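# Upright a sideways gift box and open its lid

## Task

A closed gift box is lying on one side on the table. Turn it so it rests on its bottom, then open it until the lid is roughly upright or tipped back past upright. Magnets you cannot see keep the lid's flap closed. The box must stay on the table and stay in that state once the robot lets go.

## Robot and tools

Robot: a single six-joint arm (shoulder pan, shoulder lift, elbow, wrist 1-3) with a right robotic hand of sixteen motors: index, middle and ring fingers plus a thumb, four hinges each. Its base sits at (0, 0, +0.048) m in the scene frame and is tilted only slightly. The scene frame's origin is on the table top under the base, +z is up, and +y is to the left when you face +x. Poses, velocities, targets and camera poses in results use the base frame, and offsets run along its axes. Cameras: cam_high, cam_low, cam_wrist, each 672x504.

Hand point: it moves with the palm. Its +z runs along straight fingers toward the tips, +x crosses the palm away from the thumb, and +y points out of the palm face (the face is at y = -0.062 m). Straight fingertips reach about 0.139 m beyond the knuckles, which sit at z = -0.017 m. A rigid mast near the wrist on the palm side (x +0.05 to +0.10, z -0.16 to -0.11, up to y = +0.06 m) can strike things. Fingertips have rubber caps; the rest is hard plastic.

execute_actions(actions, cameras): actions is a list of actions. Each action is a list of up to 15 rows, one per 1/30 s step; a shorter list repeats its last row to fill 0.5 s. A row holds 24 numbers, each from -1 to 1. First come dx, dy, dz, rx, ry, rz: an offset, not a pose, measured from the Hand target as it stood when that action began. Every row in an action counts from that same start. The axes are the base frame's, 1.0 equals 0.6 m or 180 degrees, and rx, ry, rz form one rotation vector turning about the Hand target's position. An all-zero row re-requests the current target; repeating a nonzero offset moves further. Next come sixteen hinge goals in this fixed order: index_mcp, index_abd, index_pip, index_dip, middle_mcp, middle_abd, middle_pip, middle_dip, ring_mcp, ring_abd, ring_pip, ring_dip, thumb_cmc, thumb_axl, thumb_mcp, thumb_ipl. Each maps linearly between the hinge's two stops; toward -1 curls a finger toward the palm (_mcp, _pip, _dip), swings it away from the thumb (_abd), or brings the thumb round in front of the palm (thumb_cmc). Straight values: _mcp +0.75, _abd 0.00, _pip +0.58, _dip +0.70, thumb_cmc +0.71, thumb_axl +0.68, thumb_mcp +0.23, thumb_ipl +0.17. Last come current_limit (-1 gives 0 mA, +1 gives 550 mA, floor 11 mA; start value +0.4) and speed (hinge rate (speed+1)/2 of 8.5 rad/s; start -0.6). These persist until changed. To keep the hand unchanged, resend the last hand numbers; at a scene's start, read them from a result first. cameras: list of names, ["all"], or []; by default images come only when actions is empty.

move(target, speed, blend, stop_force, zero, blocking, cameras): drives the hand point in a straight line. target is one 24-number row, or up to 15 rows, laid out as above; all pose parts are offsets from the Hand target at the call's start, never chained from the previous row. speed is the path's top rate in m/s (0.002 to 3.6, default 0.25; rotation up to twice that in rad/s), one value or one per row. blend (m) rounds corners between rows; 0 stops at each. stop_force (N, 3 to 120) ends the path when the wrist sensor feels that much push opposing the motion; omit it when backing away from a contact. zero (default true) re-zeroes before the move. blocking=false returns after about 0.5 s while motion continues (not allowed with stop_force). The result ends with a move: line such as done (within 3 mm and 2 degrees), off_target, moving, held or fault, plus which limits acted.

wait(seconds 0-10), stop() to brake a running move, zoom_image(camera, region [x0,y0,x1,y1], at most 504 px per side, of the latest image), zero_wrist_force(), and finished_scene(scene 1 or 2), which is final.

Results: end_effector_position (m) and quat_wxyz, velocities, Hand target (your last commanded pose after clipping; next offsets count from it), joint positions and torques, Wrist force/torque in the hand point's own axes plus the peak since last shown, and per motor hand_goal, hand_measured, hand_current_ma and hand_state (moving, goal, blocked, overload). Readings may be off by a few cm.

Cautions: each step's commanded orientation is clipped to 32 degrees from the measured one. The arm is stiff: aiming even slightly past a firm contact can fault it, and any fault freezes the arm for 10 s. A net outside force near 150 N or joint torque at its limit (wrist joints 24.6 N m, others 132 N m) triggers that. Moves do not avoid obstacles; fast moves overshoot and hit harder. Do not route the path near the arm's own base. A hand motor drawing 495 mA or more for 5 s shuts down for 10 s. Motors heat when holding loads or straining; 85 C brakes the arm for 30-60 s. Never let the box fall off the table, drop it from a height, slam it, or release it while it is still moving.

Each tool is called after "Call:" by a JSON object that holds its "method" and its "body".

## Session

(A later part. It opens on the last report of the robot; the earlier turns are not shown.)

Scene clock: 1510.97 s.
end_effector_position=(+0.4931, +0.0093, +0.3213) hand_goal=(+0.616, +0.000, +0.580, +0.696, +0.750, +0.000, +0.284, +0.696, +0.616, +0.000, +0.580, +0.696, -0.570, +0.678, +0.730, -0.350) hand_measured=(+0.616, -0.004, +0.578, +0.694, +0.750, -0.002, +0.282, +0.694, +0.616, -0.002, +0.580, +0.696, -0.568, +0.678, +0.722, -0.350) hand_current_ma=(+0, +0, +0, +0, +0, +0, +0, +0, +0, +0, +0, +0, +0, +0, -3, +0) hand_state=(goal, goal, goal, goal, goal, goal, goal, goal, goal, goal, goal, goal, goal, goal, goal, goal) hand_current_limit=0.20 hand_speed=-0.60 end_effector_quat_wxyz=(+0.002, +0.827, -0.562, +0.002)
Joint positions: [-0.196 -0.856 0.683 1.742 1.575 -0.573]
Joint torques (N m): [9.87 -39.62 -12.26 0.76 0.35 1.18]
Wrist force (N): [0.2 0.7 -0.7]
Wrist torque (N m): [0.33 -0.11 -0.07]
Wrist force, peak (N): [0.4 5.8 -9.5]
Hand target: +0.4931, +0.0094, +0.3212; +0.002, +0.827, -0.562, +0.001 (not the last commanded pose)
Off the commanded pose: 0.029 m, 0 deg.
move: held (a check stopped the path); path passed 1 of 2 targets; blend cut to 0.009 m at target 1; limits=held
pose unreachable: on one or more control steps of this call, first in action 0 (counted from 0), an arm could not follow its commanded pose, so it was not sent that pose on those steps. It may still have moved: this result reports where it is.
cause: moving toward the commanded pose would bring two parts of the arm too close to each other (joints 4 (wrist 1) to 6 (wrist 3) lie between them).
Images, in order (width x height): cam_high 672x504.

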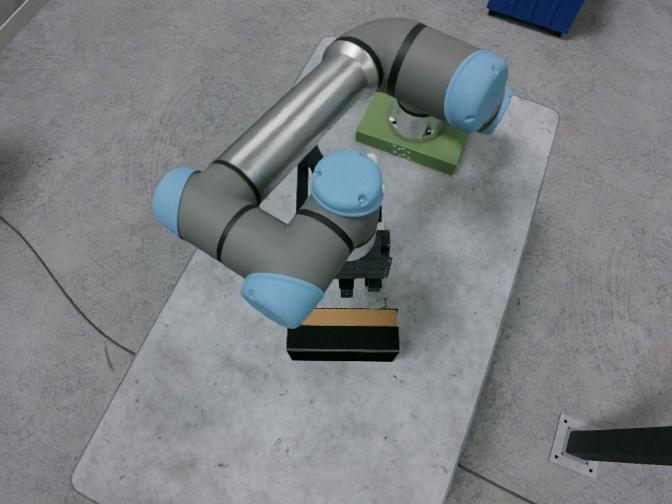

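Call:
{"method": "move", "body": {"target": [[0.10,0.0143,0.0,0.09773,-0.2481,0,-0.63,0,0.5766,0.6957,-0.63,0,0.5766,0.6957,0.75,0,0.5766,0.6957,-0.571,0.678,0.0674,0.0595,0.2,-0.5],[0.26,0.0282,0.015,0.19546,-0.4962,0,-0.63,0,0.5766,0.6957,-0.63,0,0.5766,0.6957,0.75,0,0.5766,0.6957,-0.571,0.678,0.0674,0.0595,0.2,-0.5]], "speed": 0.2, "blend": [0.02,0], "cameras": ["cam_high","cam_low","cam_wrist"]}}

Scene clock: 1524.80 s.
end_effector_position=(+0.6491, +0.0263, +0.3303) hand_goal=(-0.630, +0.000, +0.576, +0.696, -0.630, +0.000, +0.576, +0.696, +0.750, +0.000, +0.576, +0.696, -0.570, +0.678, +0.068, +0.060) hand_measured=(-0.616, -0.002, +0.578, +0.696, -0.628, -0.002, +0.576, +0.694, +0.742, -0.002, +0.576, +0.696, -0.568, +0.678, +0.070, +0.060) hand_current_ma=(+6, +0, +0, +0, +0, +0, +0, +0, -3, +0, +0, +0, +0, +0, +0, +0) hand_state=(goal, goal, goal, goal, goal, goal, goal, goal, goal, goal, goal, goal, goal, goal, goal, goal) hand_current_limit=0.20 hand_speed=-0.50 end_effector_quat_wxyz=(+0.613, -0.553, +0.378, -0.420) end_effector_velocity=(+0.000, +0.001, +0.001) end_effector_angular_velocity=(+0.000, -0.004, +0.002)
Joint positions: [-0.488 -1.506 1.756 -0.408 0.718 0.118]
Joint velocities: [0.001 -0.001 0 -0.005 -0.001 0.003]
Joint torques (N m): [11.02 -18.34 -23.32 -3.99 -1.91 1.1]
Wrist force (N): [1.1 1.1 -1.2]
Wrist torque (N m): [0.41 0.06 0.25]
Wrist force, peak (N): [1.4 1.5 -1.0]
Hand target: +0.6491, +0.0263, +0.3302; +0.613, -0.553, +0.378, -0.420
Off the commanded pose: 0.000 m, 0 deg.
move: done

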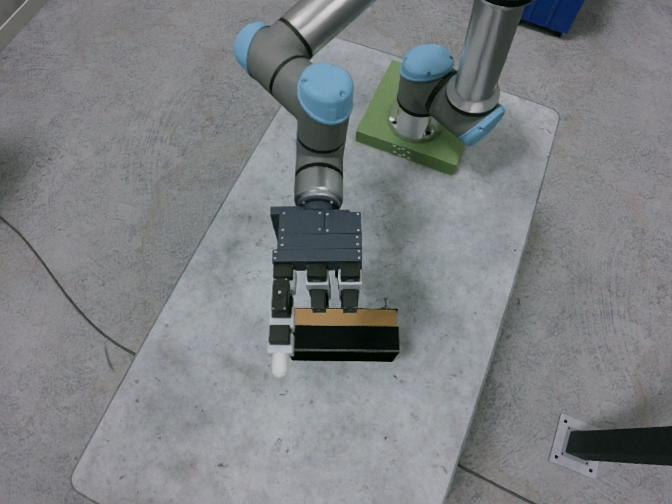

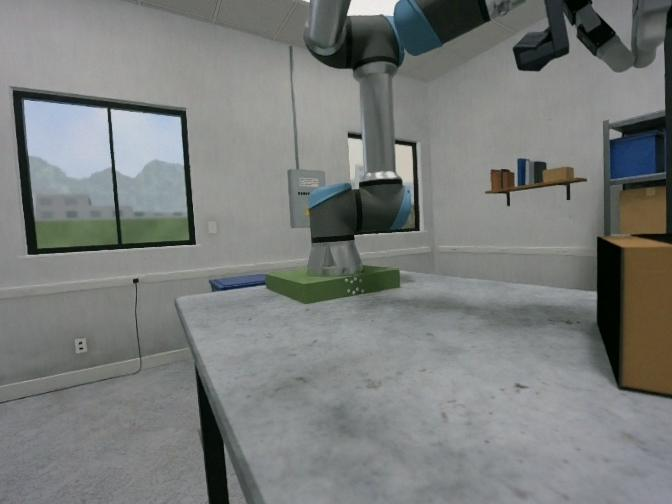

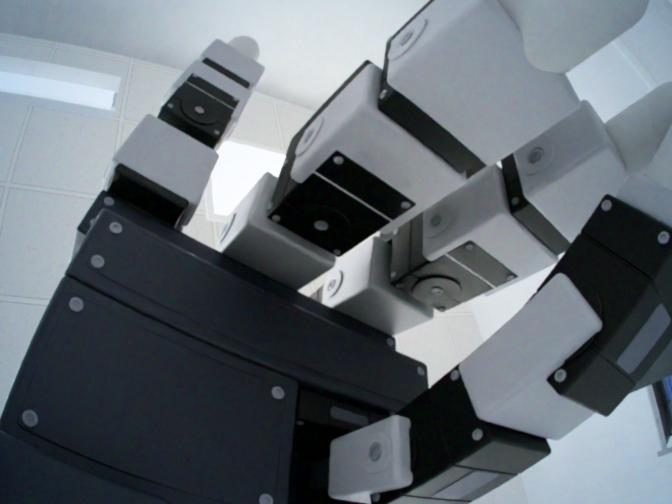

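Call:
{"method": "move", "body": {"target": [0.0014,0.0006,-0.275,0,0,0,-0.63,0,0.5766,0.6957,-0.63,0,0.5766,0.6957,0.75,0,0.5766,0.6957,-0.571,0.678,0.0674,0.0595,0.2,-0.5], "speed": 0.12, "stop_force": 8}}

Call:
{"method": "move", "body": {"target": [0,0,-0.06,0,0,0,-0.63,0,0.5766,0.6957,-0.63,0,0.5766,0.6957,0.75,0,0.5766,0.6957,-0.571,0.678,0.0674,0.0595,0.2,-0.5], "speed": 0.012, "stop_force": 4, "cameras": ["cam_high","cam_low","cam_wrist"]}}

Scene clock: 1530.20 s.
end_effector_position=(+0.6499, +0.0267, +0.1652) hand_goal=(-0.630, +0.000, +0.576, +0.696, -0.630, +0.000, +0.576, +0.696, +0.750, +0.000, +0.576, +0.696, -0.570, +0.678, +0.068, +0.060) hand_measured=(-0.616, -0.002, +0.578, +0.696, -0.628, -0.002, +0.576, +0.694, +0.742, -0.002, +0.576, +0.696, -0.568, +0.678, +0.070, +0.060) hand_current_ma=(+6, +0, +0, +0, +0, +0, +0, +0, -3, +0, +0, +0, +0, +0, +0, +0) hand_state=(goal, goal, goal, goal, goal, goal, goal, goal, goal, goal, goal, goal, goal, goal, goal, goal) hand_current_limit=0.20 hand_speed=-0.50 end_effector_quat_wxyz=(+0.613, -0.553, +0.378, -0.420)
Joint positions: [-0.487 -1.319 2.009 -0.848 0.719 0.118]
Joint torques (N m): [12.12 -33.28 -26.52 -3.47 1.05 -1.03]
Wrist force (N): [1.1 0.8 -0.9]
Wrist torque (N m): [0.36 0.05 0.16]
Wrist force, peak (N): [1.2 2.6 -1.2]
Hand target: +0.6499, +0.0267, +0.1652; +0.613, -0.553, +0.378, -0.420
Off the commanded pose: 0.000 m, 0 deg.
move: done

Scene clock: 1533.13 s.
end_effector_position=(+0.6499, +0.0267, +0.1426) hand_goal=(-0.630, +0.000, +0.576, +0.696, -0.630, +0.000, +0.576, +0.696, +0.750, +0.000, +0.576, +0.696, -0.570, +0.678, +0.068, +0.060) hand_measured=(-0.618, -0.002, +0.578, +0.696, -0.628, -0.002, +0.576, +0.696, +0.740, -0.002, +0.576, +0.696, -0.568, +0.678, +0.070, +0.060) hand_current_ma=(+6, +0, +0, +0, +0, +0, +0, +0, -3, +0, +0, +0, +0, +0, +0, +0) hand_state=(goal, goal, goal, goal, goal, goal, goal, goal, goal, goal, goal, goal, goal, goal, goal, goal) hand_current_limit=0.20 hand_speed=-0.50 end_effector_quat_wxyz=(+0.613, -0.553, +0.378, -0.420)
Joint positions: [-0.487 -1.28 2.032 -0.909 0.719 0.118]
Joint torques (N m): [4.5 -41.37 -25.07 -0.17 -1.39 -1.2]
Wrist force (N): [1.3 -4.5 -0.1]
Wrist torque (N m): [0.11 0.04 0.05]
Wrist force, peak (N): [0.8 -14.7 -0.1]
Hand target: +0.6499, +0.0267, +0.1426; +0.613, -0.553, +0.378, -0.420 (not the last commanded pose)
Off the commanded pose: 0.013 m, 0 deg.
move: contact

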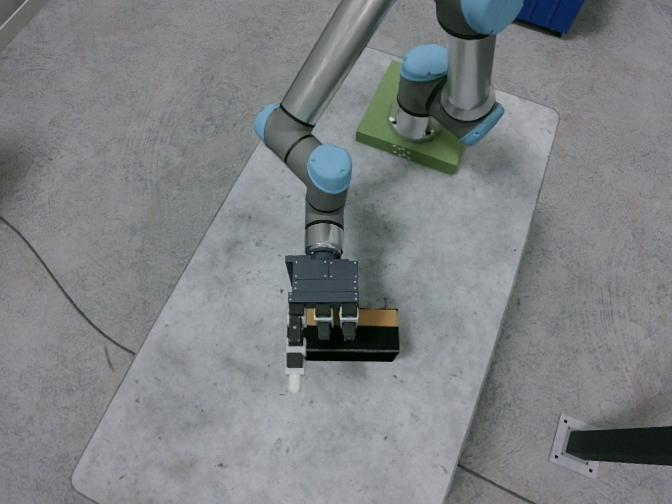

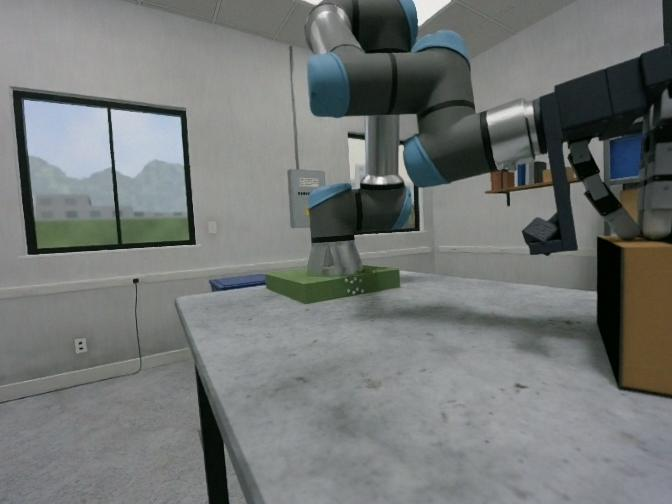

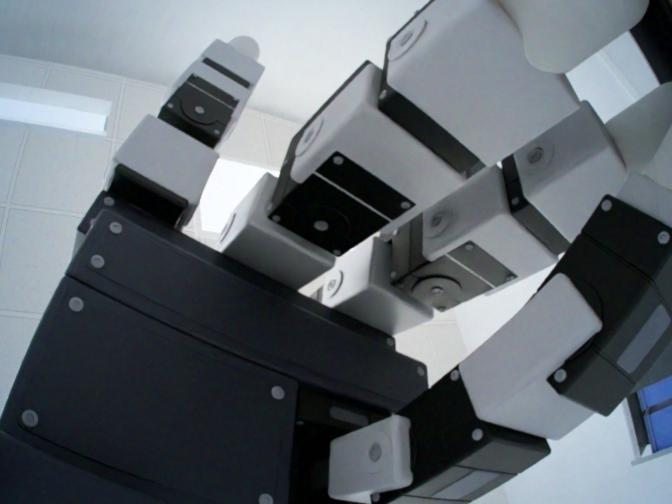

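Call:
{"method": "zoom_image", "body": {"camera": "cam_low", "region": [540, 80, 672, 260]}}

Call:
{"method": "zoom_image", "body": {"camera": "cam_high", "region": [280, 280, 420, 400]}}

Scaled by 2.800.

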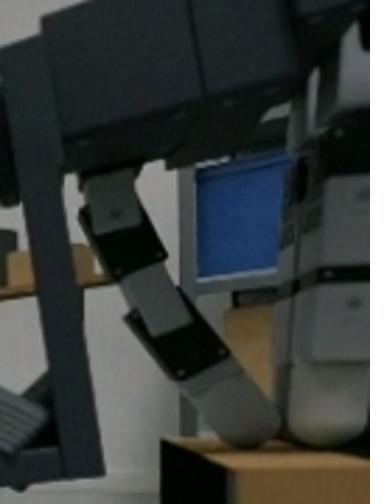

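Scaled by 3.600.

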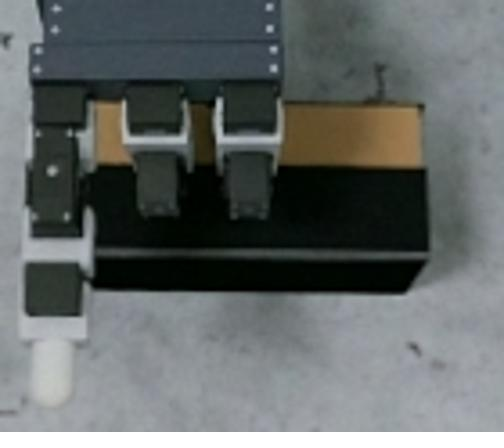

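Call:
{"method": "move", "body": {"target": [0,0,0,0,0,0,-0.45,0,0.5766,0.6957,-0.45,0,0.5766,0.6957,0.75,0,0.5766,0.6957,-0.571,0.678,0.25,0.0595,0.0,-0.93], "speed": 0.02, "cameras": ["cam_high","cam_low"]}}

Call:
{"method": "zoom_image", "body": {"camera": "cam_low", "region": [540, 80, 672, 260]}}

Scene clock: 1539.20 s.
end_effector_position=(+0.6499, +0.0267, +0.1427) hand_goal=(-0.450, +0.000, +0.576, +0.696, -0.450, +0.000, +0.576, +0.696, +0.750, +0.000, +0.576, +0.696, -0.570, +0.678, +0.250, +0.060) hand_measured=(-0.564, -0.002, +0.538, +0.676, -0.600, -0.002, +0.546, +0.682, +0.740, -0.002, +0.576, +0.696, -0.568, +0.678, +0.092, +0.040) hand_current_ma=(-268, +0, -34, -11, -275, +0, -22, -6, -3, +0, +0, +0, +0, +0, -275, -20) hand_state=(blocked, goal, blocked, goal, blocked, goal, blocked, goal, goal, goal, goal, goal, goal, goal, blocked, blocked) hand_current_limit=0.00 hand_speed=-0.93 end_effector_quat_wxyz=(+0.613, -0.553, +0.378, -0.420)
Joint positions: [-0.487 -1.28 2.032 -0.909 0.719 0.118]
Joint torques (N m): [3.17 -39.1 -23.83 -1.89 -1.31 -1.25]
Wrist force (N): [1.1 -8.7 -1.7]
Wrist torque (N m): [-0.30 0.08 0.08]
Wrist force, peak (N): [1.2 -8.7 -1.9]
Hand target: +0.6499, +0.0267, +0.1426; +0.613, -0.553, +0.378, -0.420
Off the commanded pose: 0.000 m, 0 deg.
move: done
Images, in order (width x height): cam_high 672x504, cam_low 672x504.

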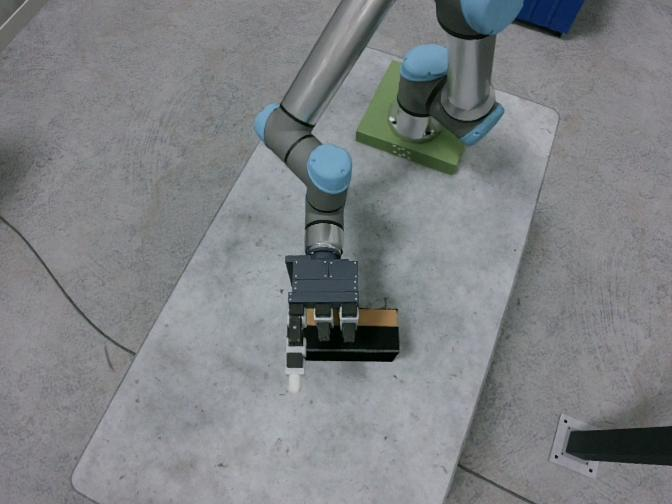

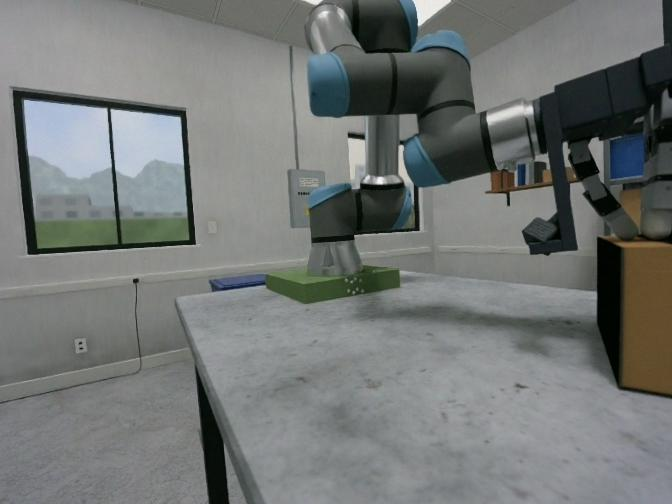

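Scaled by 2.800.

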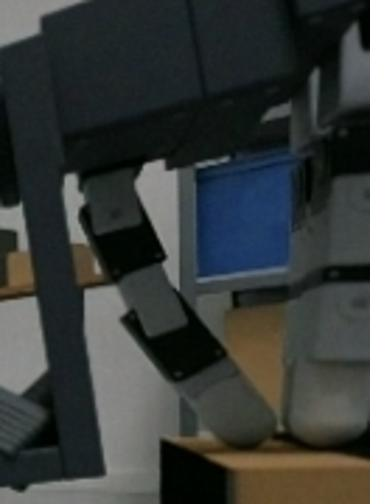

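Call:
{"method": "move", "body": {"target": [0,0,0.002,0,0,0,-0.2,0,0.5766,0.6957,-0.2,0,0.5766,0.6957,0.75,0,0.5766,0.6957,-0.571,0.678,0.5,0.0595,0.55,-0.9], "speed": 0.01, "cameras": ["cam_high","cam_low"]}}

Call:
{"method": "zoom_image", "body": {"camera": "cam_low", "region": [540, 80, 672, 260]}}

Scene clock: 1544.50 s.
end_effector_position=(+0.6499, +0.0267, +0.1439) hand_goal=(-0.200, +0.000, +0.576, +0.696, -0.200, +0.000, +0.576, +0.696, +0.750, +0.000, +0.576, +0.696, -0.570, +0.678, +0.500, +0.060) hand_measured=(-0.214, -0.002, +0.570, +0.692, -0.216, -0.002, +0.572, +0.694, +0.740, -0.002, +0.576, +0.696, -0.568, +0.678, +0.120, +0.030) hand_current_ma=(-6, +0, -1, +0, -8, +0, -1, +0, -3, +0, +0, +0, +0, +0, -426, -37) hand_state=(goal, goal, goal, goal, goal, goal, goal, goal, goal, goal, goal, goal, goal, goal, blocked, blocked) hand_current_limit=0.55 hand_speed=-0.90 end_effector_quat_wxyz=(+0.613, -0.553, +0.378, -0.420)
Joint positions: [-0.487 -1.282 2.031 -0.906 0.719 0.118]
Joint torques (N m): [3.75 -29.58 -17.61 -1.66 -1.32 -1.18]
Wrist force (N): [1.1 -6.6 1.2]
Wrist torque (N m): [-0.13 0.08 0.21]
Wrist force, peak (N): [1.0 -9.4 -2.0]
Hand target: +0.6499, +0.0267, +0.1438; +0.613, -0.553, +0.378, -0.420
Off the commanded pose: 0.000 m, 0 deg.
move: done
Images, in order (width x height): cam_high 672x504, cam_low 672x504.

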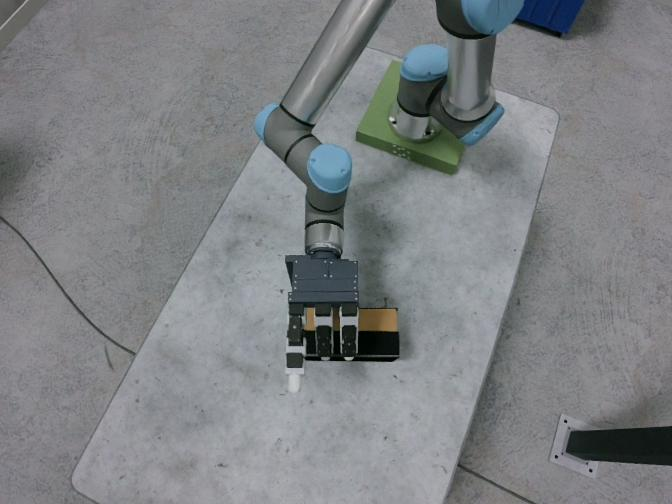

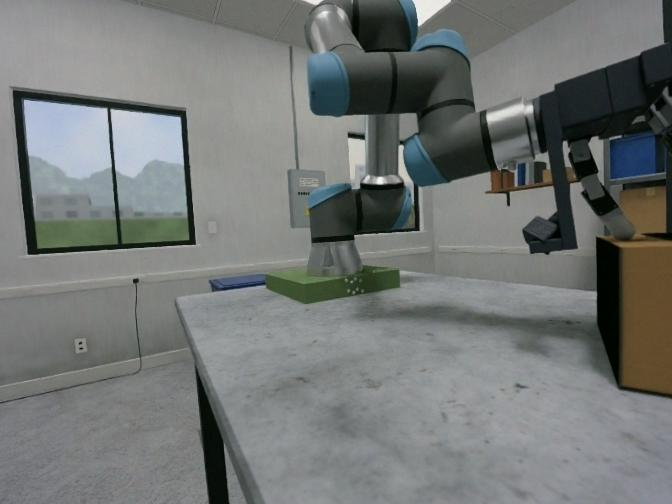

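Scaled by 2.800.

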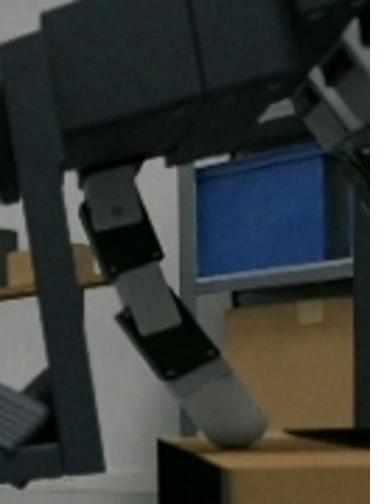

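Call:
{"method": "zoom_image", "body": {"camera": "cam_high", "region": [280, 280, 420, 400]}}

Scaled by 3.600.

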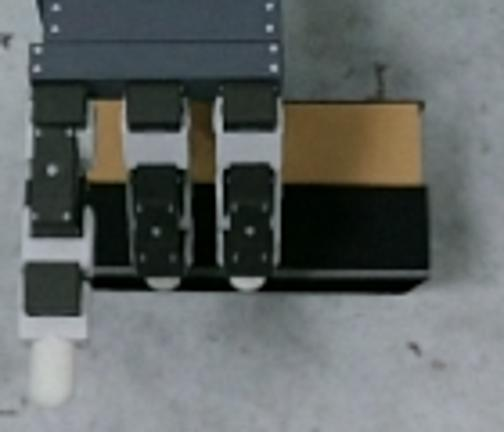

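Call:
{"method": "move", "body": {"target": [0,0,0,0,0,0,-0.171,0,0.5766,0.6957,-0.171,0,0.5766,0.6957,0.75,0,0.5766,0.6957,-0.571,0.678,0.08,0.0595,0.0,-0.85], "speed": 0.02}}

Call:
{"method": "move", "body": {"target": [0,0,0.1,0,0,0,-0.171,0,0.5766,0.6957,-0.171,0,0.5766,0.6957,0.75,0,0.5766,0.6957,-0.571,0.678,0.08,0.0595,0.0,-0.85], "speed": 0.06, "cameras": ["cam_high","cam_low"]}}

Call:
{"method": "zoom_image", "body": {"camera": "cam_high", "region": [280, 280, 420, 400]}}

Scene clock: 1559.67 s.
end_effector_position=(+0.6499, +0.0267, +0.1438) hand_goal=(-0.170, +0.000, +0.576, +0.696, -0.170, +0.000, +0.576, +0.696, +0.750, +0.000, +0.576, +0.696, -0.570, +0.678, +0.080, +0.060) hand_measured=(-0.184, -0.002, +0.570, +0.692, -0.186, -0.002, +0.572, +0.694, +0.740, -0.002, +0.576, +0.696, -0.568, +0.678, +0.090, +0.060) hand_current_ma=(-7, +0, -1, +0, -8, +0, -1, +0, -3, +0, +0, +0, +0, +0, +6, +0) hand_state=(goal, goal, goal, goal, goal, goal, goal, goal, goal, goal, goal, goal, goal, goal, goal, goal) hand_current_limit=0.00 hand_speed=-0.85 end_effector_quat_wxyz=(+0.613, -0.553, +0.378, -0.420)
Joint positions: [-0.487 -1.282 2.031 -0.906 0.719 0.118]
Joint torques (N m): [4.22 -20.98 -11.16 -2.06 -1.22 -1.24]
Wrist force (N): [1.1 -0.4 -1.4]
Wrist torque (N m): [0.20 0.05 0.16]
Wrist force, peak (N): [0.9 -6.7 1.2]
Hand target: +0.6499, +0.0267, +0.1438; +0.613, -0.553, +0.378, -0.420
Off the commanded pose: 0.000 m, 0 deg.
move: done

Scene clock: 1561.00 s.
end_effector_position=(+0.6500, +0.0267, +0.2040) hand_goal=(-0.170, +0.000, +0.576, +0.696, -0.170, +0.000, +0.576, +0.696, +0.750, +0.000, +0.576, +0.696, -0.570, +0.678, +0.080, +0.060) hand_measured=(-0.184, -0.002, +0.570, +0.692, -0.186, -0.002, +0.572, +0.694, +0.740, -0.002, +0.576, +0.696, -0.570, +0.678, +0.086, +0.060) hand_current_ma=(-7, +0, -1, +0, -8, +0, -1, +0, -3, +0, +0, +0, +0, +0, +2, +0) hand_state=(goal, goal, goal, goal, goal, goal, goal, goal, goal, goal, goal, goal, goal, goal, goal, goal) hand_current_limit=0.00 hand_speed=-0.85 end_effector_quat_wxyz=(+0.613, -0.553, +0.378, -0.420)
Joint positions: [-0.487 -1.378 1.963 -0.743 0.719 0.118]
Joint torques (N m): [5.48 -19.31 -14.67 -3.45 0.04 -1.45]
Wrist force (N): [1.3 1.0 -1.2]
Wrist torque (N m): [0.33 0.03 0.19]
Wrist force, peak (N): [1.2 1.7 -1.1]
Hand target: +0.6499, +0.0267, +0.2038; +0.613, -0.553, +0.378, -0.420
Off the commanded pose: 0.000 m, 0 deg.
move: done
Images, in order (width x height): cam_high 672x504, cam_low 672x504.

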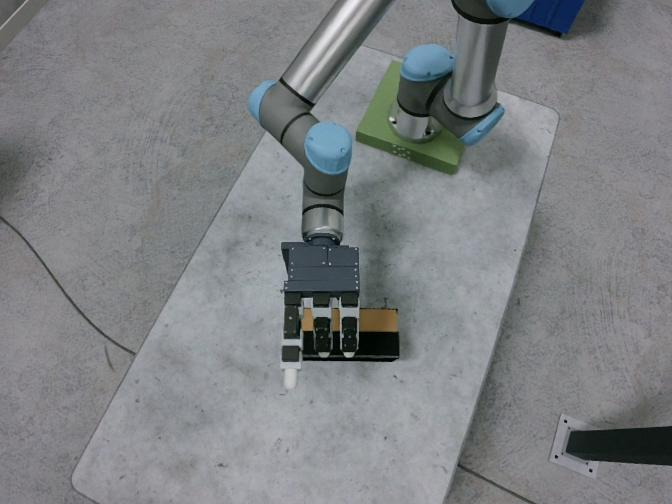

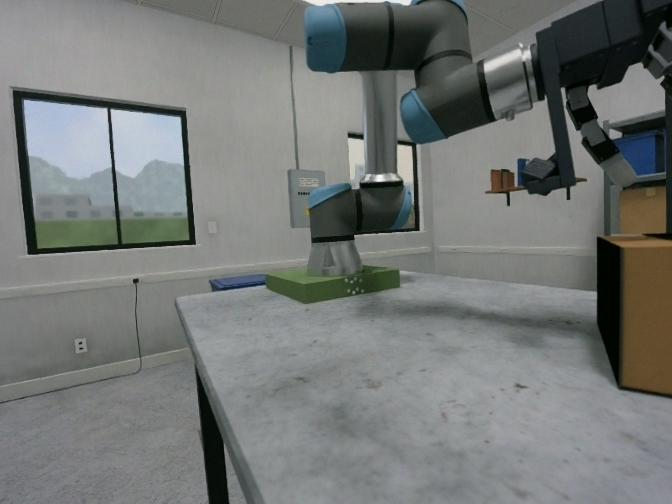

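Scaled by 3.600.

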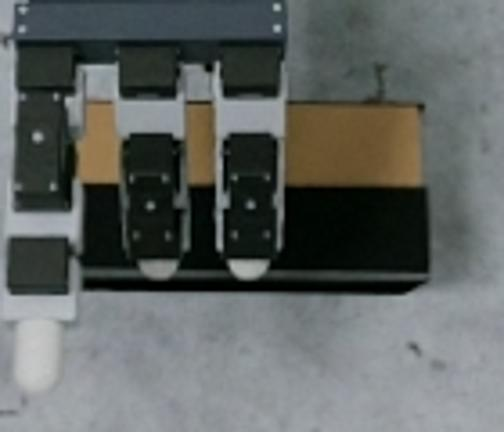

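Call:
{"method": "move", "body": {"target": [0.066,0.0258,0.0,-0.05294,0.13439,0,-0.171,0,0.5766,0.6957,-0.171,0,0.5766,0.6957,0.75,0,0.5766,0.6957,-0.571,0.678,0.0674,0.0595,0.0,-0.8], "speed": 0.15, "cameras": ["cam_high","cam_wrist"]}}

Call:
{"method": "zoom_image", "body": {"camera": "cam_high", "region": [280, 280, 420, 400]}}

Scene clock: 1565.03 s.
end_effector_position=(+0.6895, +0.0423, +0.2038) hand_goal=(-0.170, +0.000, +0.576, +0.696, -0.170, +0.000, +0.576, +0.696, +0.750, +0.000, +0.576, +0.696, -0.570, +0.678, +0.068, +0.060) hand_measured=(-0.176, -0.002, +0.572, +0.694, -0.176, -0.002, +0.572, +0.694, +0.740, -0.002, +0.576, +0.696, -0.570, +0.678, +0.070, +0.060) hand_current_ma=(-1, +0, -1, +0, -2, +0, -1, +0, -3, +0, +0, +0, +0, +0, +0, +0) hand_state=(goal, goal, goal, goal, goal, goal, goal, goal, goal, goal, goal, goal, goal, goal, goal, goal) hand_current_limit=0.00 hand_speed=-0.80 end_effector_quat_wxyz=(-0.473, +0.677, -0.462, +0.324)
Joint positions: [-0.344 -1.153 1.407 0.196 0.907 -0.293]
Joint torques (N m): [-15.04 -46.92 -29.88 1.74 -1.53 -0.03]
Wrist force (N): [0.7 1.2 -0.6]
Wrist torque (N m): [0.31 0.02 0.11]
Wrist force, peak (N): [1.3 1.4 -1.6]
Hand target: +0.6895, +0.0422, +0.2038; -0.473, +0.677, -0.462, +0.324
Off the commanded pose: 0.000 m, 0 deg.
move: done
Images, in order (width x height): cam_high 672x504, cam_wrist 672x504.

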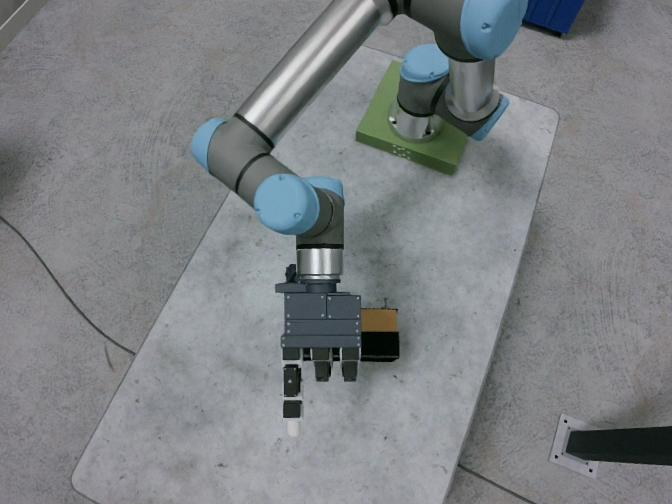

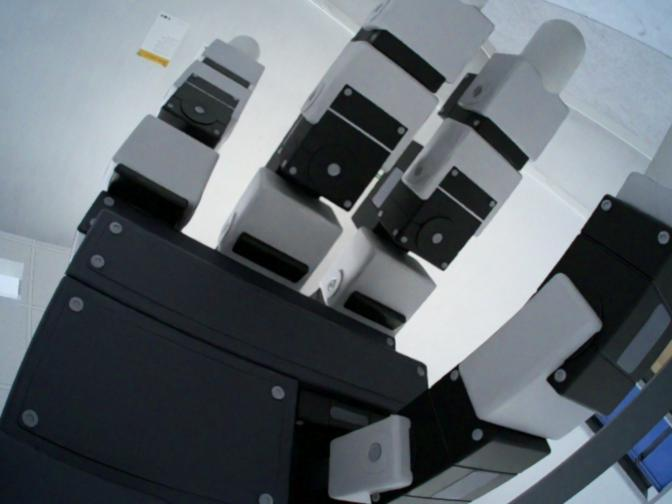

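Scaled by 3.600.

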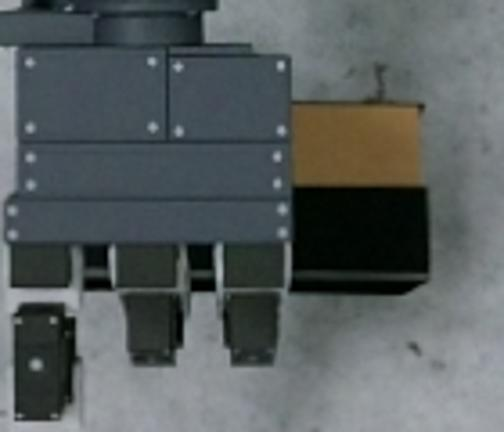

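Call:
{"method": "move", "body": {"target": [0,0,-0.1425,0,0,0,-0.171,0,0.5766,0.6957,-0.171,0,0.5766,0.6957,0.75,0,0.5766,0.6957,-0.571,0.678,0.0674,0.0595,0.0,-0.8], "speed": 0.05, "stop_force": 4, "cameras": ["cam_high","cam_low"]}}

Call:
{"method": "zoom_image", "body": {"camera": "cam_high", "region": [280, 280, 420, 400]}}

Call:
{"method": "zoom_image", "body": {"camera": "cam_low", "region": [520, 60, 672, 400]}}

Scene clock: 1570.00 s.
end_effector_position=(+0.6895, +0.0421, +0.1183) hand_goal=(-0.170, +0.000, +0.576, +0.696, -0.170, +0.000, +0.576, +0.696, +0.750, +0.000, +0.576, +0.696, -0.570, +0.678, +0.068, +0.060) hand_measured=(-0.176, -0.002, +0.572, +0.694, -0.176, -0.002, +0.572, +0.694, +0.740, -0.002, +0.576, +0.696, -0.570, +0.678, +0.070, +0.060) hand_current_ma=(-1, +0, -1, +0, -2, +0, -1, +0, -3, +0, +0, +0, +0, +0, +0, +0) hand_state=(goal, goal, goal, goal, goal, goal, goal, goal, goal, goal, goal, goal, goal, goal, goal, goal) hand_current_limit=0.00 hand_speed=-0.80 end_effector_quat_wxyz=(-0.473, +0.677, -0.462, +0.324)
Joint positions: [-0.345 -1.083 1.534 -0.001 0.907 -0.293]
Joint torques (N m): [-12.67 -54.43 -29.8 0.94 -0.6 0.36]
Wrist force (N): [0.7 1.2 -0.9]
Wrist torque (N m): [0.33 0.01 0.12]
Wrist force, peak (N): [0.8 2.0 -0.4]
Hand target: +0.6895, +0.0422, +0.1183; -0.473, +0.677, -0.462, +0.324
Off the commanded pose: 0.000 m, 0 deg.
move: done
Images, in order (width x height): cam_high 672x504, cam_low 672x504.

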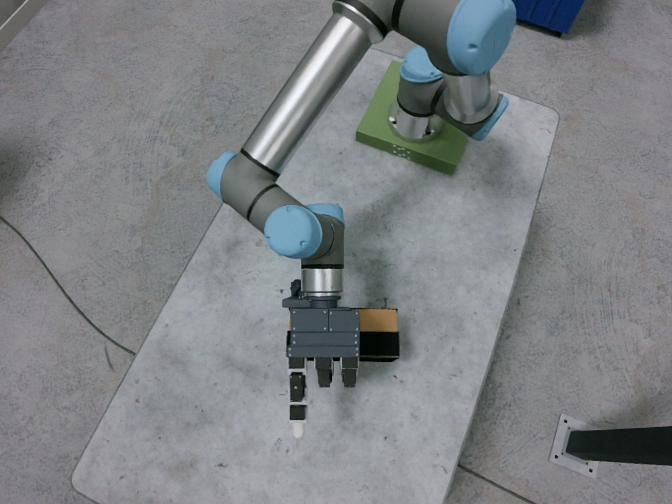

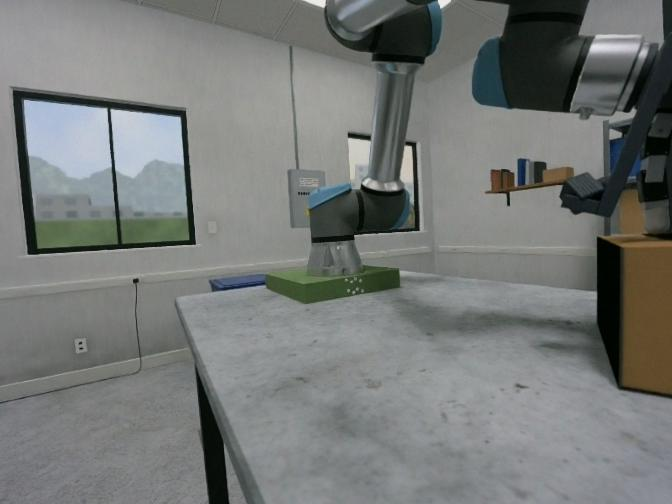

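Scaled by 3.600.

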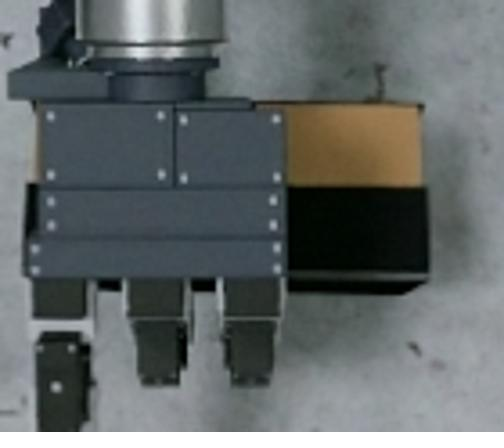

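Scaled by 1.482.

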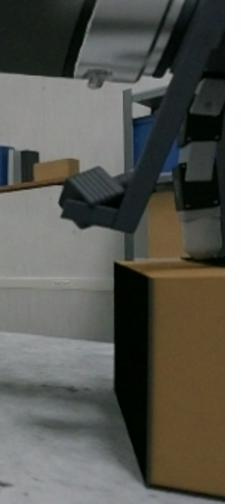

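Call:
{"method": "move", "body": {"target": [0.0341,0.01344,0,0,0,0,-0.171,0,0.5766,0.6957,-0.171,0,0.5766,0.6957,0.75,0,0.5766,0.6957,-0.571,0.678,0.0674,0.0595,0.0,-0.8], "speed": 0.025, "cameras": ["cam_high","cam_low"]}}

Call:
{"method": "zoom_image", "body": {"camera": "cam_high", "region": [280, 280, 420, 400]}}

Scene clock: 1572.73 s.
end_effector_position=(+0.7100, +0.0504, +0.1182) hand_goal=(-0.170, +0.000, +0.576, +0.696, -0.170, +0.000, +0.576, +0.696, +0.750, +0.000, +0.576, +0.696, -0.570, +0.678, +0.068, +0.060) hand_measured=(-0.176, -0.002, +0.572, +0.694, -0.176, -0.002, +0.572, +0.694, +0.740, -0.002, +0.576, +0.696, -0.570, +0.678, +0.070, +0.060) hand_current_ma=(-1, +0, -1, +0, -2, +0, -1, +0, -3, +0, +0, +0, +0, +0, +0, +0) hand_state=(goal, goal, goal, goal, goal, goal, goal, goal, goal, goal, goal, goal, goal, goal, goal, goal) hand_current_limit=0.00 hand_speed=-0.80 end_effector_quat_wxyz=(-0.473, +0.677, -0.462, +0.324)
Joint positions: [-0.317 -1.041 1.468 0.015 0.932 -0.278]
Joint torques (N m): [-12.32 -55.4 -14.25 -0.48 -2.15 -1.13]
Wrist force (N): [0.8 1.1 -0.6]
Wrist torque (N m): [0.31 0.00 0.12]
Wrist force, peak (N): [1.1 1.5 -0.8]
Hand target: +0.7100, +0.0502, +0.1183; -0.473, +0.677, -0.462, +0.324
Off the commanded pose: 0.000 m, 0 deg.
move: done
Images, in order (width x height): cam_high 672x504, cam_low 672x504.

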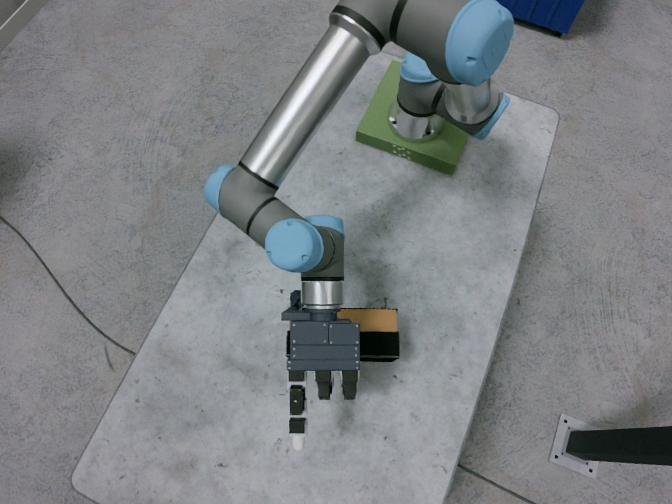

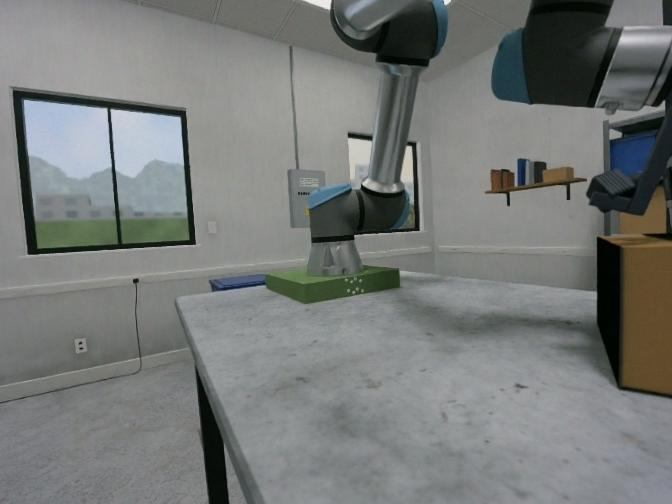

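Scaled by 3.600.

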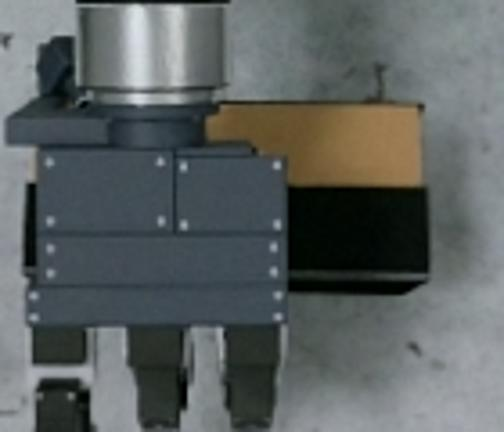

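Call:
{"method": "move", "body": {"target": [-0.0388,-0.0153,0,0,0,0,-0.171,0,0.5766,0.6957,-0.171,0,0.5766,0.6957,0.75,0,0.5766,0.6957,-0.571,0.678,0.0674,0.0595,0.0,-0.8], "speed": 0.06}}

Call:
{"method": "move", "body": {"target": [0,0,-0.04,0,0,0,-0.171,0,0.5766,0.6957,-0.171,0,0.5766,0.6957,0.75,0,0.5766,0.6957,-0.571,0.678,0.0674,0.0595,0.0,-0.8], "speed": 0.012, "stop_force": 3}}

Call:
{"method": "move", "body": {"target": [0.0465,0.0183,0.003,0,0,0,-0.171,0,0.5766,0.6957,-0.171,0,0.5766,0.6957,0.75,0,0.5766,0.6957,-0.571,0.678,0.0674,0.0595,0.0,-0.8], "speed": 0.03, "cameras": ["cam_high","cam_low"]}}

Call:
{"method": "zoom_image", "body": {"camera": "cam_high", "region": [280, 280, 420, 400]}}

Scene clock: 1581.07 s.
end_effector_position=(+0.6868, +0.0409, +0.1185) hand_goal=(-0.170, +0.000, +0.576, +0.696, -0.170, +0.000, +0.576, +0.696, +0.750, +0.000, +0.576, +0.696, -0.570, +0.678, +0.068, +0.060) hand_measured=(-0.176, -0.002, +0.572, +0.694, -0.176, -0.002, +0.572, +0.694, +0.740, -0.002, +0.576, +0.696, -0.570, +0.678, +0.070, +0.060) hand_current_ma=(-1, +0, -1, +0, -1, +0, -1, +0, -3, +0, +0, +0, +0, +0, +0, +0) hand_state=(goal, goal, goal, goal, goal, goal, goal, goal, goal, goal, goal, goal, goal, goal, goal, goal) hand_current_limit=0.00 hand_speed=-0.80 end_effector_quat_wxyz=(-0.473, +0.677, -0.462, +0.325)
Joint positions: [-0.349 -1.089 1.543 -0.003 0.903 -0.295]
Joint torques (N m): [14.72 -31.18 -29.48 1.61 1.28 0.98]
Wrist force (N): [0.8 1.2 -0.6]
Wrist torque (N m): [0.31 -0.01 0.19]
Wrist force, peak (N): [0.8 1.6 -1.3]
Hand target: +0.6867, +0.0410, +0.1183; -0.473, +0.677, -0.462, +0.324
Off the commanded pose: 0.000 m, 0 deg.
move: done

Scene clock: 1582.60 s.
end_effector_position=(+0.6867, +0.0410, +0.1130) hand_goal=(-0.170, +0.000, +0.576, +0.696, -0.170, +0.000, +0.576, +0.696, +0.750, +0.000, +0.576, +0.696, -0.570, +0.678, +0.068, +0.060) hand_measured=(-0.176, -0.002, +0.572, +0.694, -0.176, -0.002, +0.572, +0.694, +0.740, -0.002, +0.576, +0.696, -0.570, +0.678, +0.070, +0.058) hand_current_ma=(-1, +0, -1, +0, -1, +0, -1, +0, -3, +0, +0, +0, +0, +0, +0, +0) hand_state=(goal, goal, goal, goal, goal, goal, goal, goal, goal, goal, goal, goal, goal, goal, goal, goal) hand_current_limit=0.00 hand_speed=-0.80 end_effector_quat_wxyz=(-0.473, +0.677, -0.462, +0.324)
Joint positions: [-0.348 -1.083 1.55 -0.015 0.903 -0.295]
Joint torques (N m): [12.81 -52.12 -28.3 1.8 1.34 -1.15]
Wrist force (N): [0.8 -2.0 -2.0]
Wrist torque (N m): [0.03 -0.01 0.17]
Wrist force, peak (N): [0.8 -8.8 -3.7]
Hand target: +0.6867, +0.0410, +0.1130; -0.473, +0.677, -0.462, +0.324 (not the last commanded pose)
Off the commanded pose: 0.019 m, 0 deg.
move: contact

Scene clock: 1583.90 s.
end_effector_position=(+0.7146, +0.0522, +0.1147) hand_goal=(-0.170, +0.000, +0.576, +0.696, -0.170, +0.000, +0.576, +0.696, +0.750, +0.000, +0.576, +0.696, -0.570, +0.678, +0.068, +0.060) hand_measured=(-0.176, -0.002, +0.572, +0.694, -0.176, -0.002, +0.572, +0.694, +0.740, -0.002, +0.576, +0.696, -0.572, +0.678, +0.142, +0.088) hand_current_ma=(-1, +0, -1, +0, -1, +0, -1, +0, -3, +0, +0, +0, +0, +0, +182, +34) hand_state=(goal, goal, goal, goal, goal, goal, goal, goal, goal, goal, goal, goal, goal, goal, blocked, blocked) hand_current_limit=0.00 hand_speed=-0.80 end_effector_quat_wxyz=(-0.473, +0.677, -0.462, +0.324)
Joint positions: [-0.311 -1.028 1.456 0.012 0.937 -0.274]
Joint torques (N m): [-12.3 -50.29 -11.19 -1.82 -1.73 -1.79]
Wrist force (N): [1.0 -10.8 -7.7]
Wrist torque (N m): [-1.08 -0.11 0.18]
Wrist force, peak (N): [1.2 -11.4 -7.8]
Hand target: +0.7146, +0.0520, +0.1148; -0.473, +0.677, -0.462, +0.324
Off the commanded pose: 0.000 m, 0 deg.
move: done
Images, in order (width x height): cam_high 672x504, cam_low 672x504.

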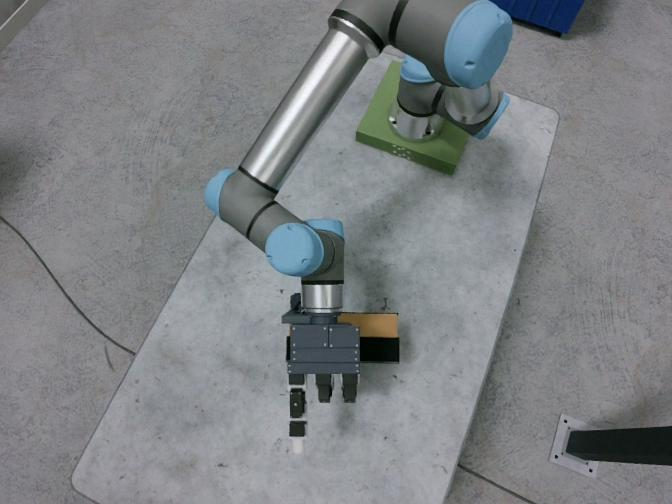

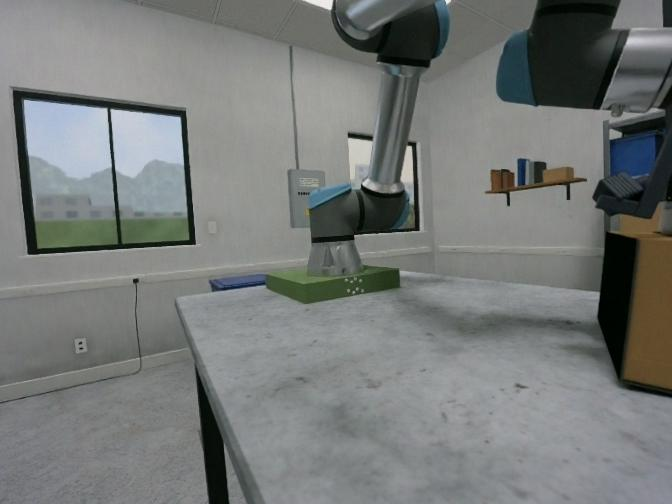

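Scaled by 3.600.

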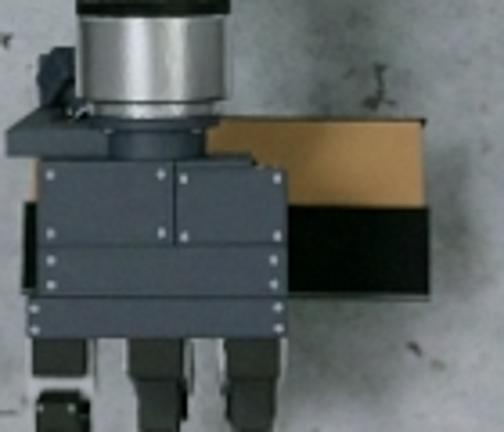

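Call:
{"method": "move", "body": {"target": [-0.0388,-0.0153,0.01,0,0,0,-0.171,0,0.5766,0.6957,-0.171,0,0.5766,0.6957,0.75,0,0.5766,0.6957,-0.571,0.678,0.0674,0.0595,0.0,-0.8], "speed": 0.04}}

Call:
{"method": "move", "body": {"target": [-0.03,-0.012,0.12,0.04073,-0.10338,0,-0.63,0,0.5766,0.6957,-0.63,0,0.5766,0.6957,0.75,0,0.5766,0.6957,-0.571,0.678,0.0674,0.0595,0.0,-0.6], "speed": 0.1, "cameras": ["cam_high","cam_low"]}}

Call:
{"method": "zoom_image", "body": {"camera": "cam_high", "region": [280, 280, 420, 400]}}

Scene clock: 1595.80 s.
end_effector_position=(+0.6913, +0.0427, +0.1209) hand_goal=(-0.170, +0.000, +0.576, +0.696, -0.170, +0.000, +0.576, +0.696, +0.750, +0.000, +0.576, +0.696, -0.570, +0.678, +0.068, +0.060) hand_measured=(-0.176, -0.002, +0.572, +0.694, -0.176, -0.002, +0.572, +0.694, +0.740, -0.002, +0.576, +0.696, -0.572, +0.678, +0.070, +0.062) hand_current_ma=(-1, +0, -1, +0, -1, +0, -1, +0, -3, +0, +0, +0, +0, +0, +0, +0) hand_state=(goal, goal, goal, goal, goal, goal, goal, goal, goal, goal, goal, goal, goal, goal, goal, goal) hand_current_limit=0.00 hand_speed=-0.80 end_effector_quat_wxyz=(-0.473, +0.677, -0.462, +0.324)
Joint positions: [-0.342 -1.082 1.526 0.006 0.909 -0.291]
Joint torques (N m): [14.86 -32.57 -30.97 -1.68 1.33 1.18]
Wrist force (N): [0.9 1.2 -0.5]
Wrist torque (N m): [0.30 -0.02 0.22]
Wrist force, peak (N): [1.0 -10.9 -7.5]
Hand target: +0.6913, +0.0428, +0.1208; -0.473, +0.677, -0.462, +0.324
Off the commanded pose: 0.000 m, 0 deg.
move: done

Scene clock: 1598.00 s.
end_effector_position=(+0.6733, +0.0355, +0.1928) hand_goal=(-0.630, +0.000, +0.576, +0.696, -0.630, +0.000, +0.576, +0.696, +0.750, +0.000, +0.576, +0.696, -0.570, +0.678, +0.068, +0.060) hand_measured=(-0.622, +0.000, +0.580, +0.698, -0.626, -0.002, +0.580, +0.698, +0.740, -0.002, +0.576, +0.696, -0.572, +0.678, +0.070, +0.062) hand_current_ma=(+2, +0, +1, +0, +1, +0, +0, +0, -3, +0, +0, +0, +0, +0, +1, +0) hand_state=(goal, goal, goal, goal, goal, goal, goal, goal, goal, goal, goal, goal, goal, goal, goal, goal) hand_current_limit=0.00 hand_speed=-0.60 end_effector_quat_wxyz=(+0.583, -0.584, +0.399, -0.399)
Joint positions: [-0.432 -1.302 1.82 -0.517 0.768 -0.003]
Joint torques (N m): [14.95 -23.23 -26.26 -2.26 1.79 0.36]
Wrist force (N): [1.0 1.0 -0.7]
Wrist torque (N m): [0.36 0.06 0.23]
Wrist force, peak (N): [1.1 1.9 -0.2]
Hand target: +0.6733, +0.0356, +0.1928; +0.583, -0.584, +0.399, -0.399
Off the commanded pose: 0.000 m, 0 deg.
move: done
Images, in order (width x height): cam_high 672x504, cam_low 672x504.

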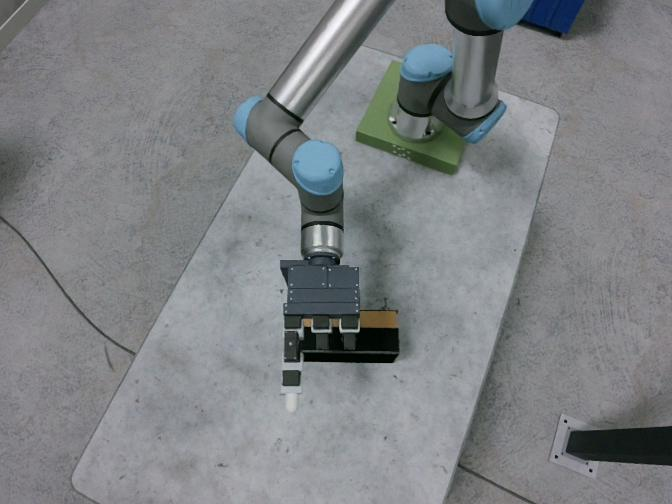

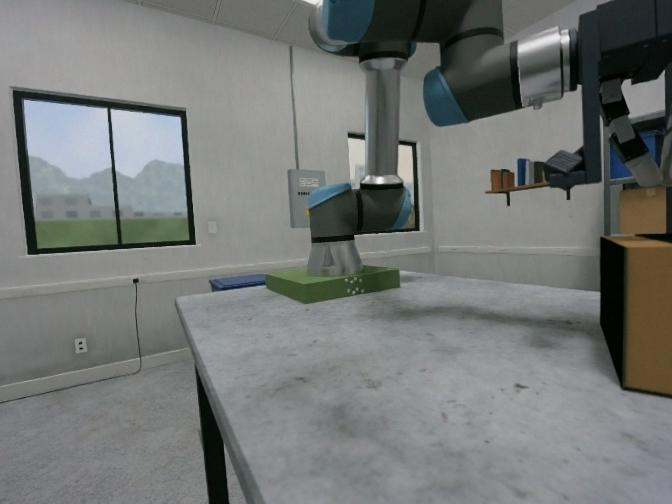

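Scaled by 3.600.

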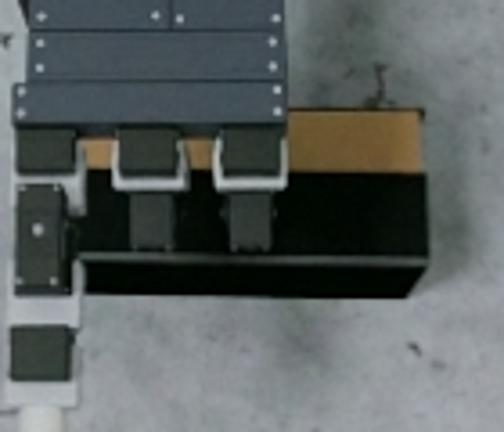

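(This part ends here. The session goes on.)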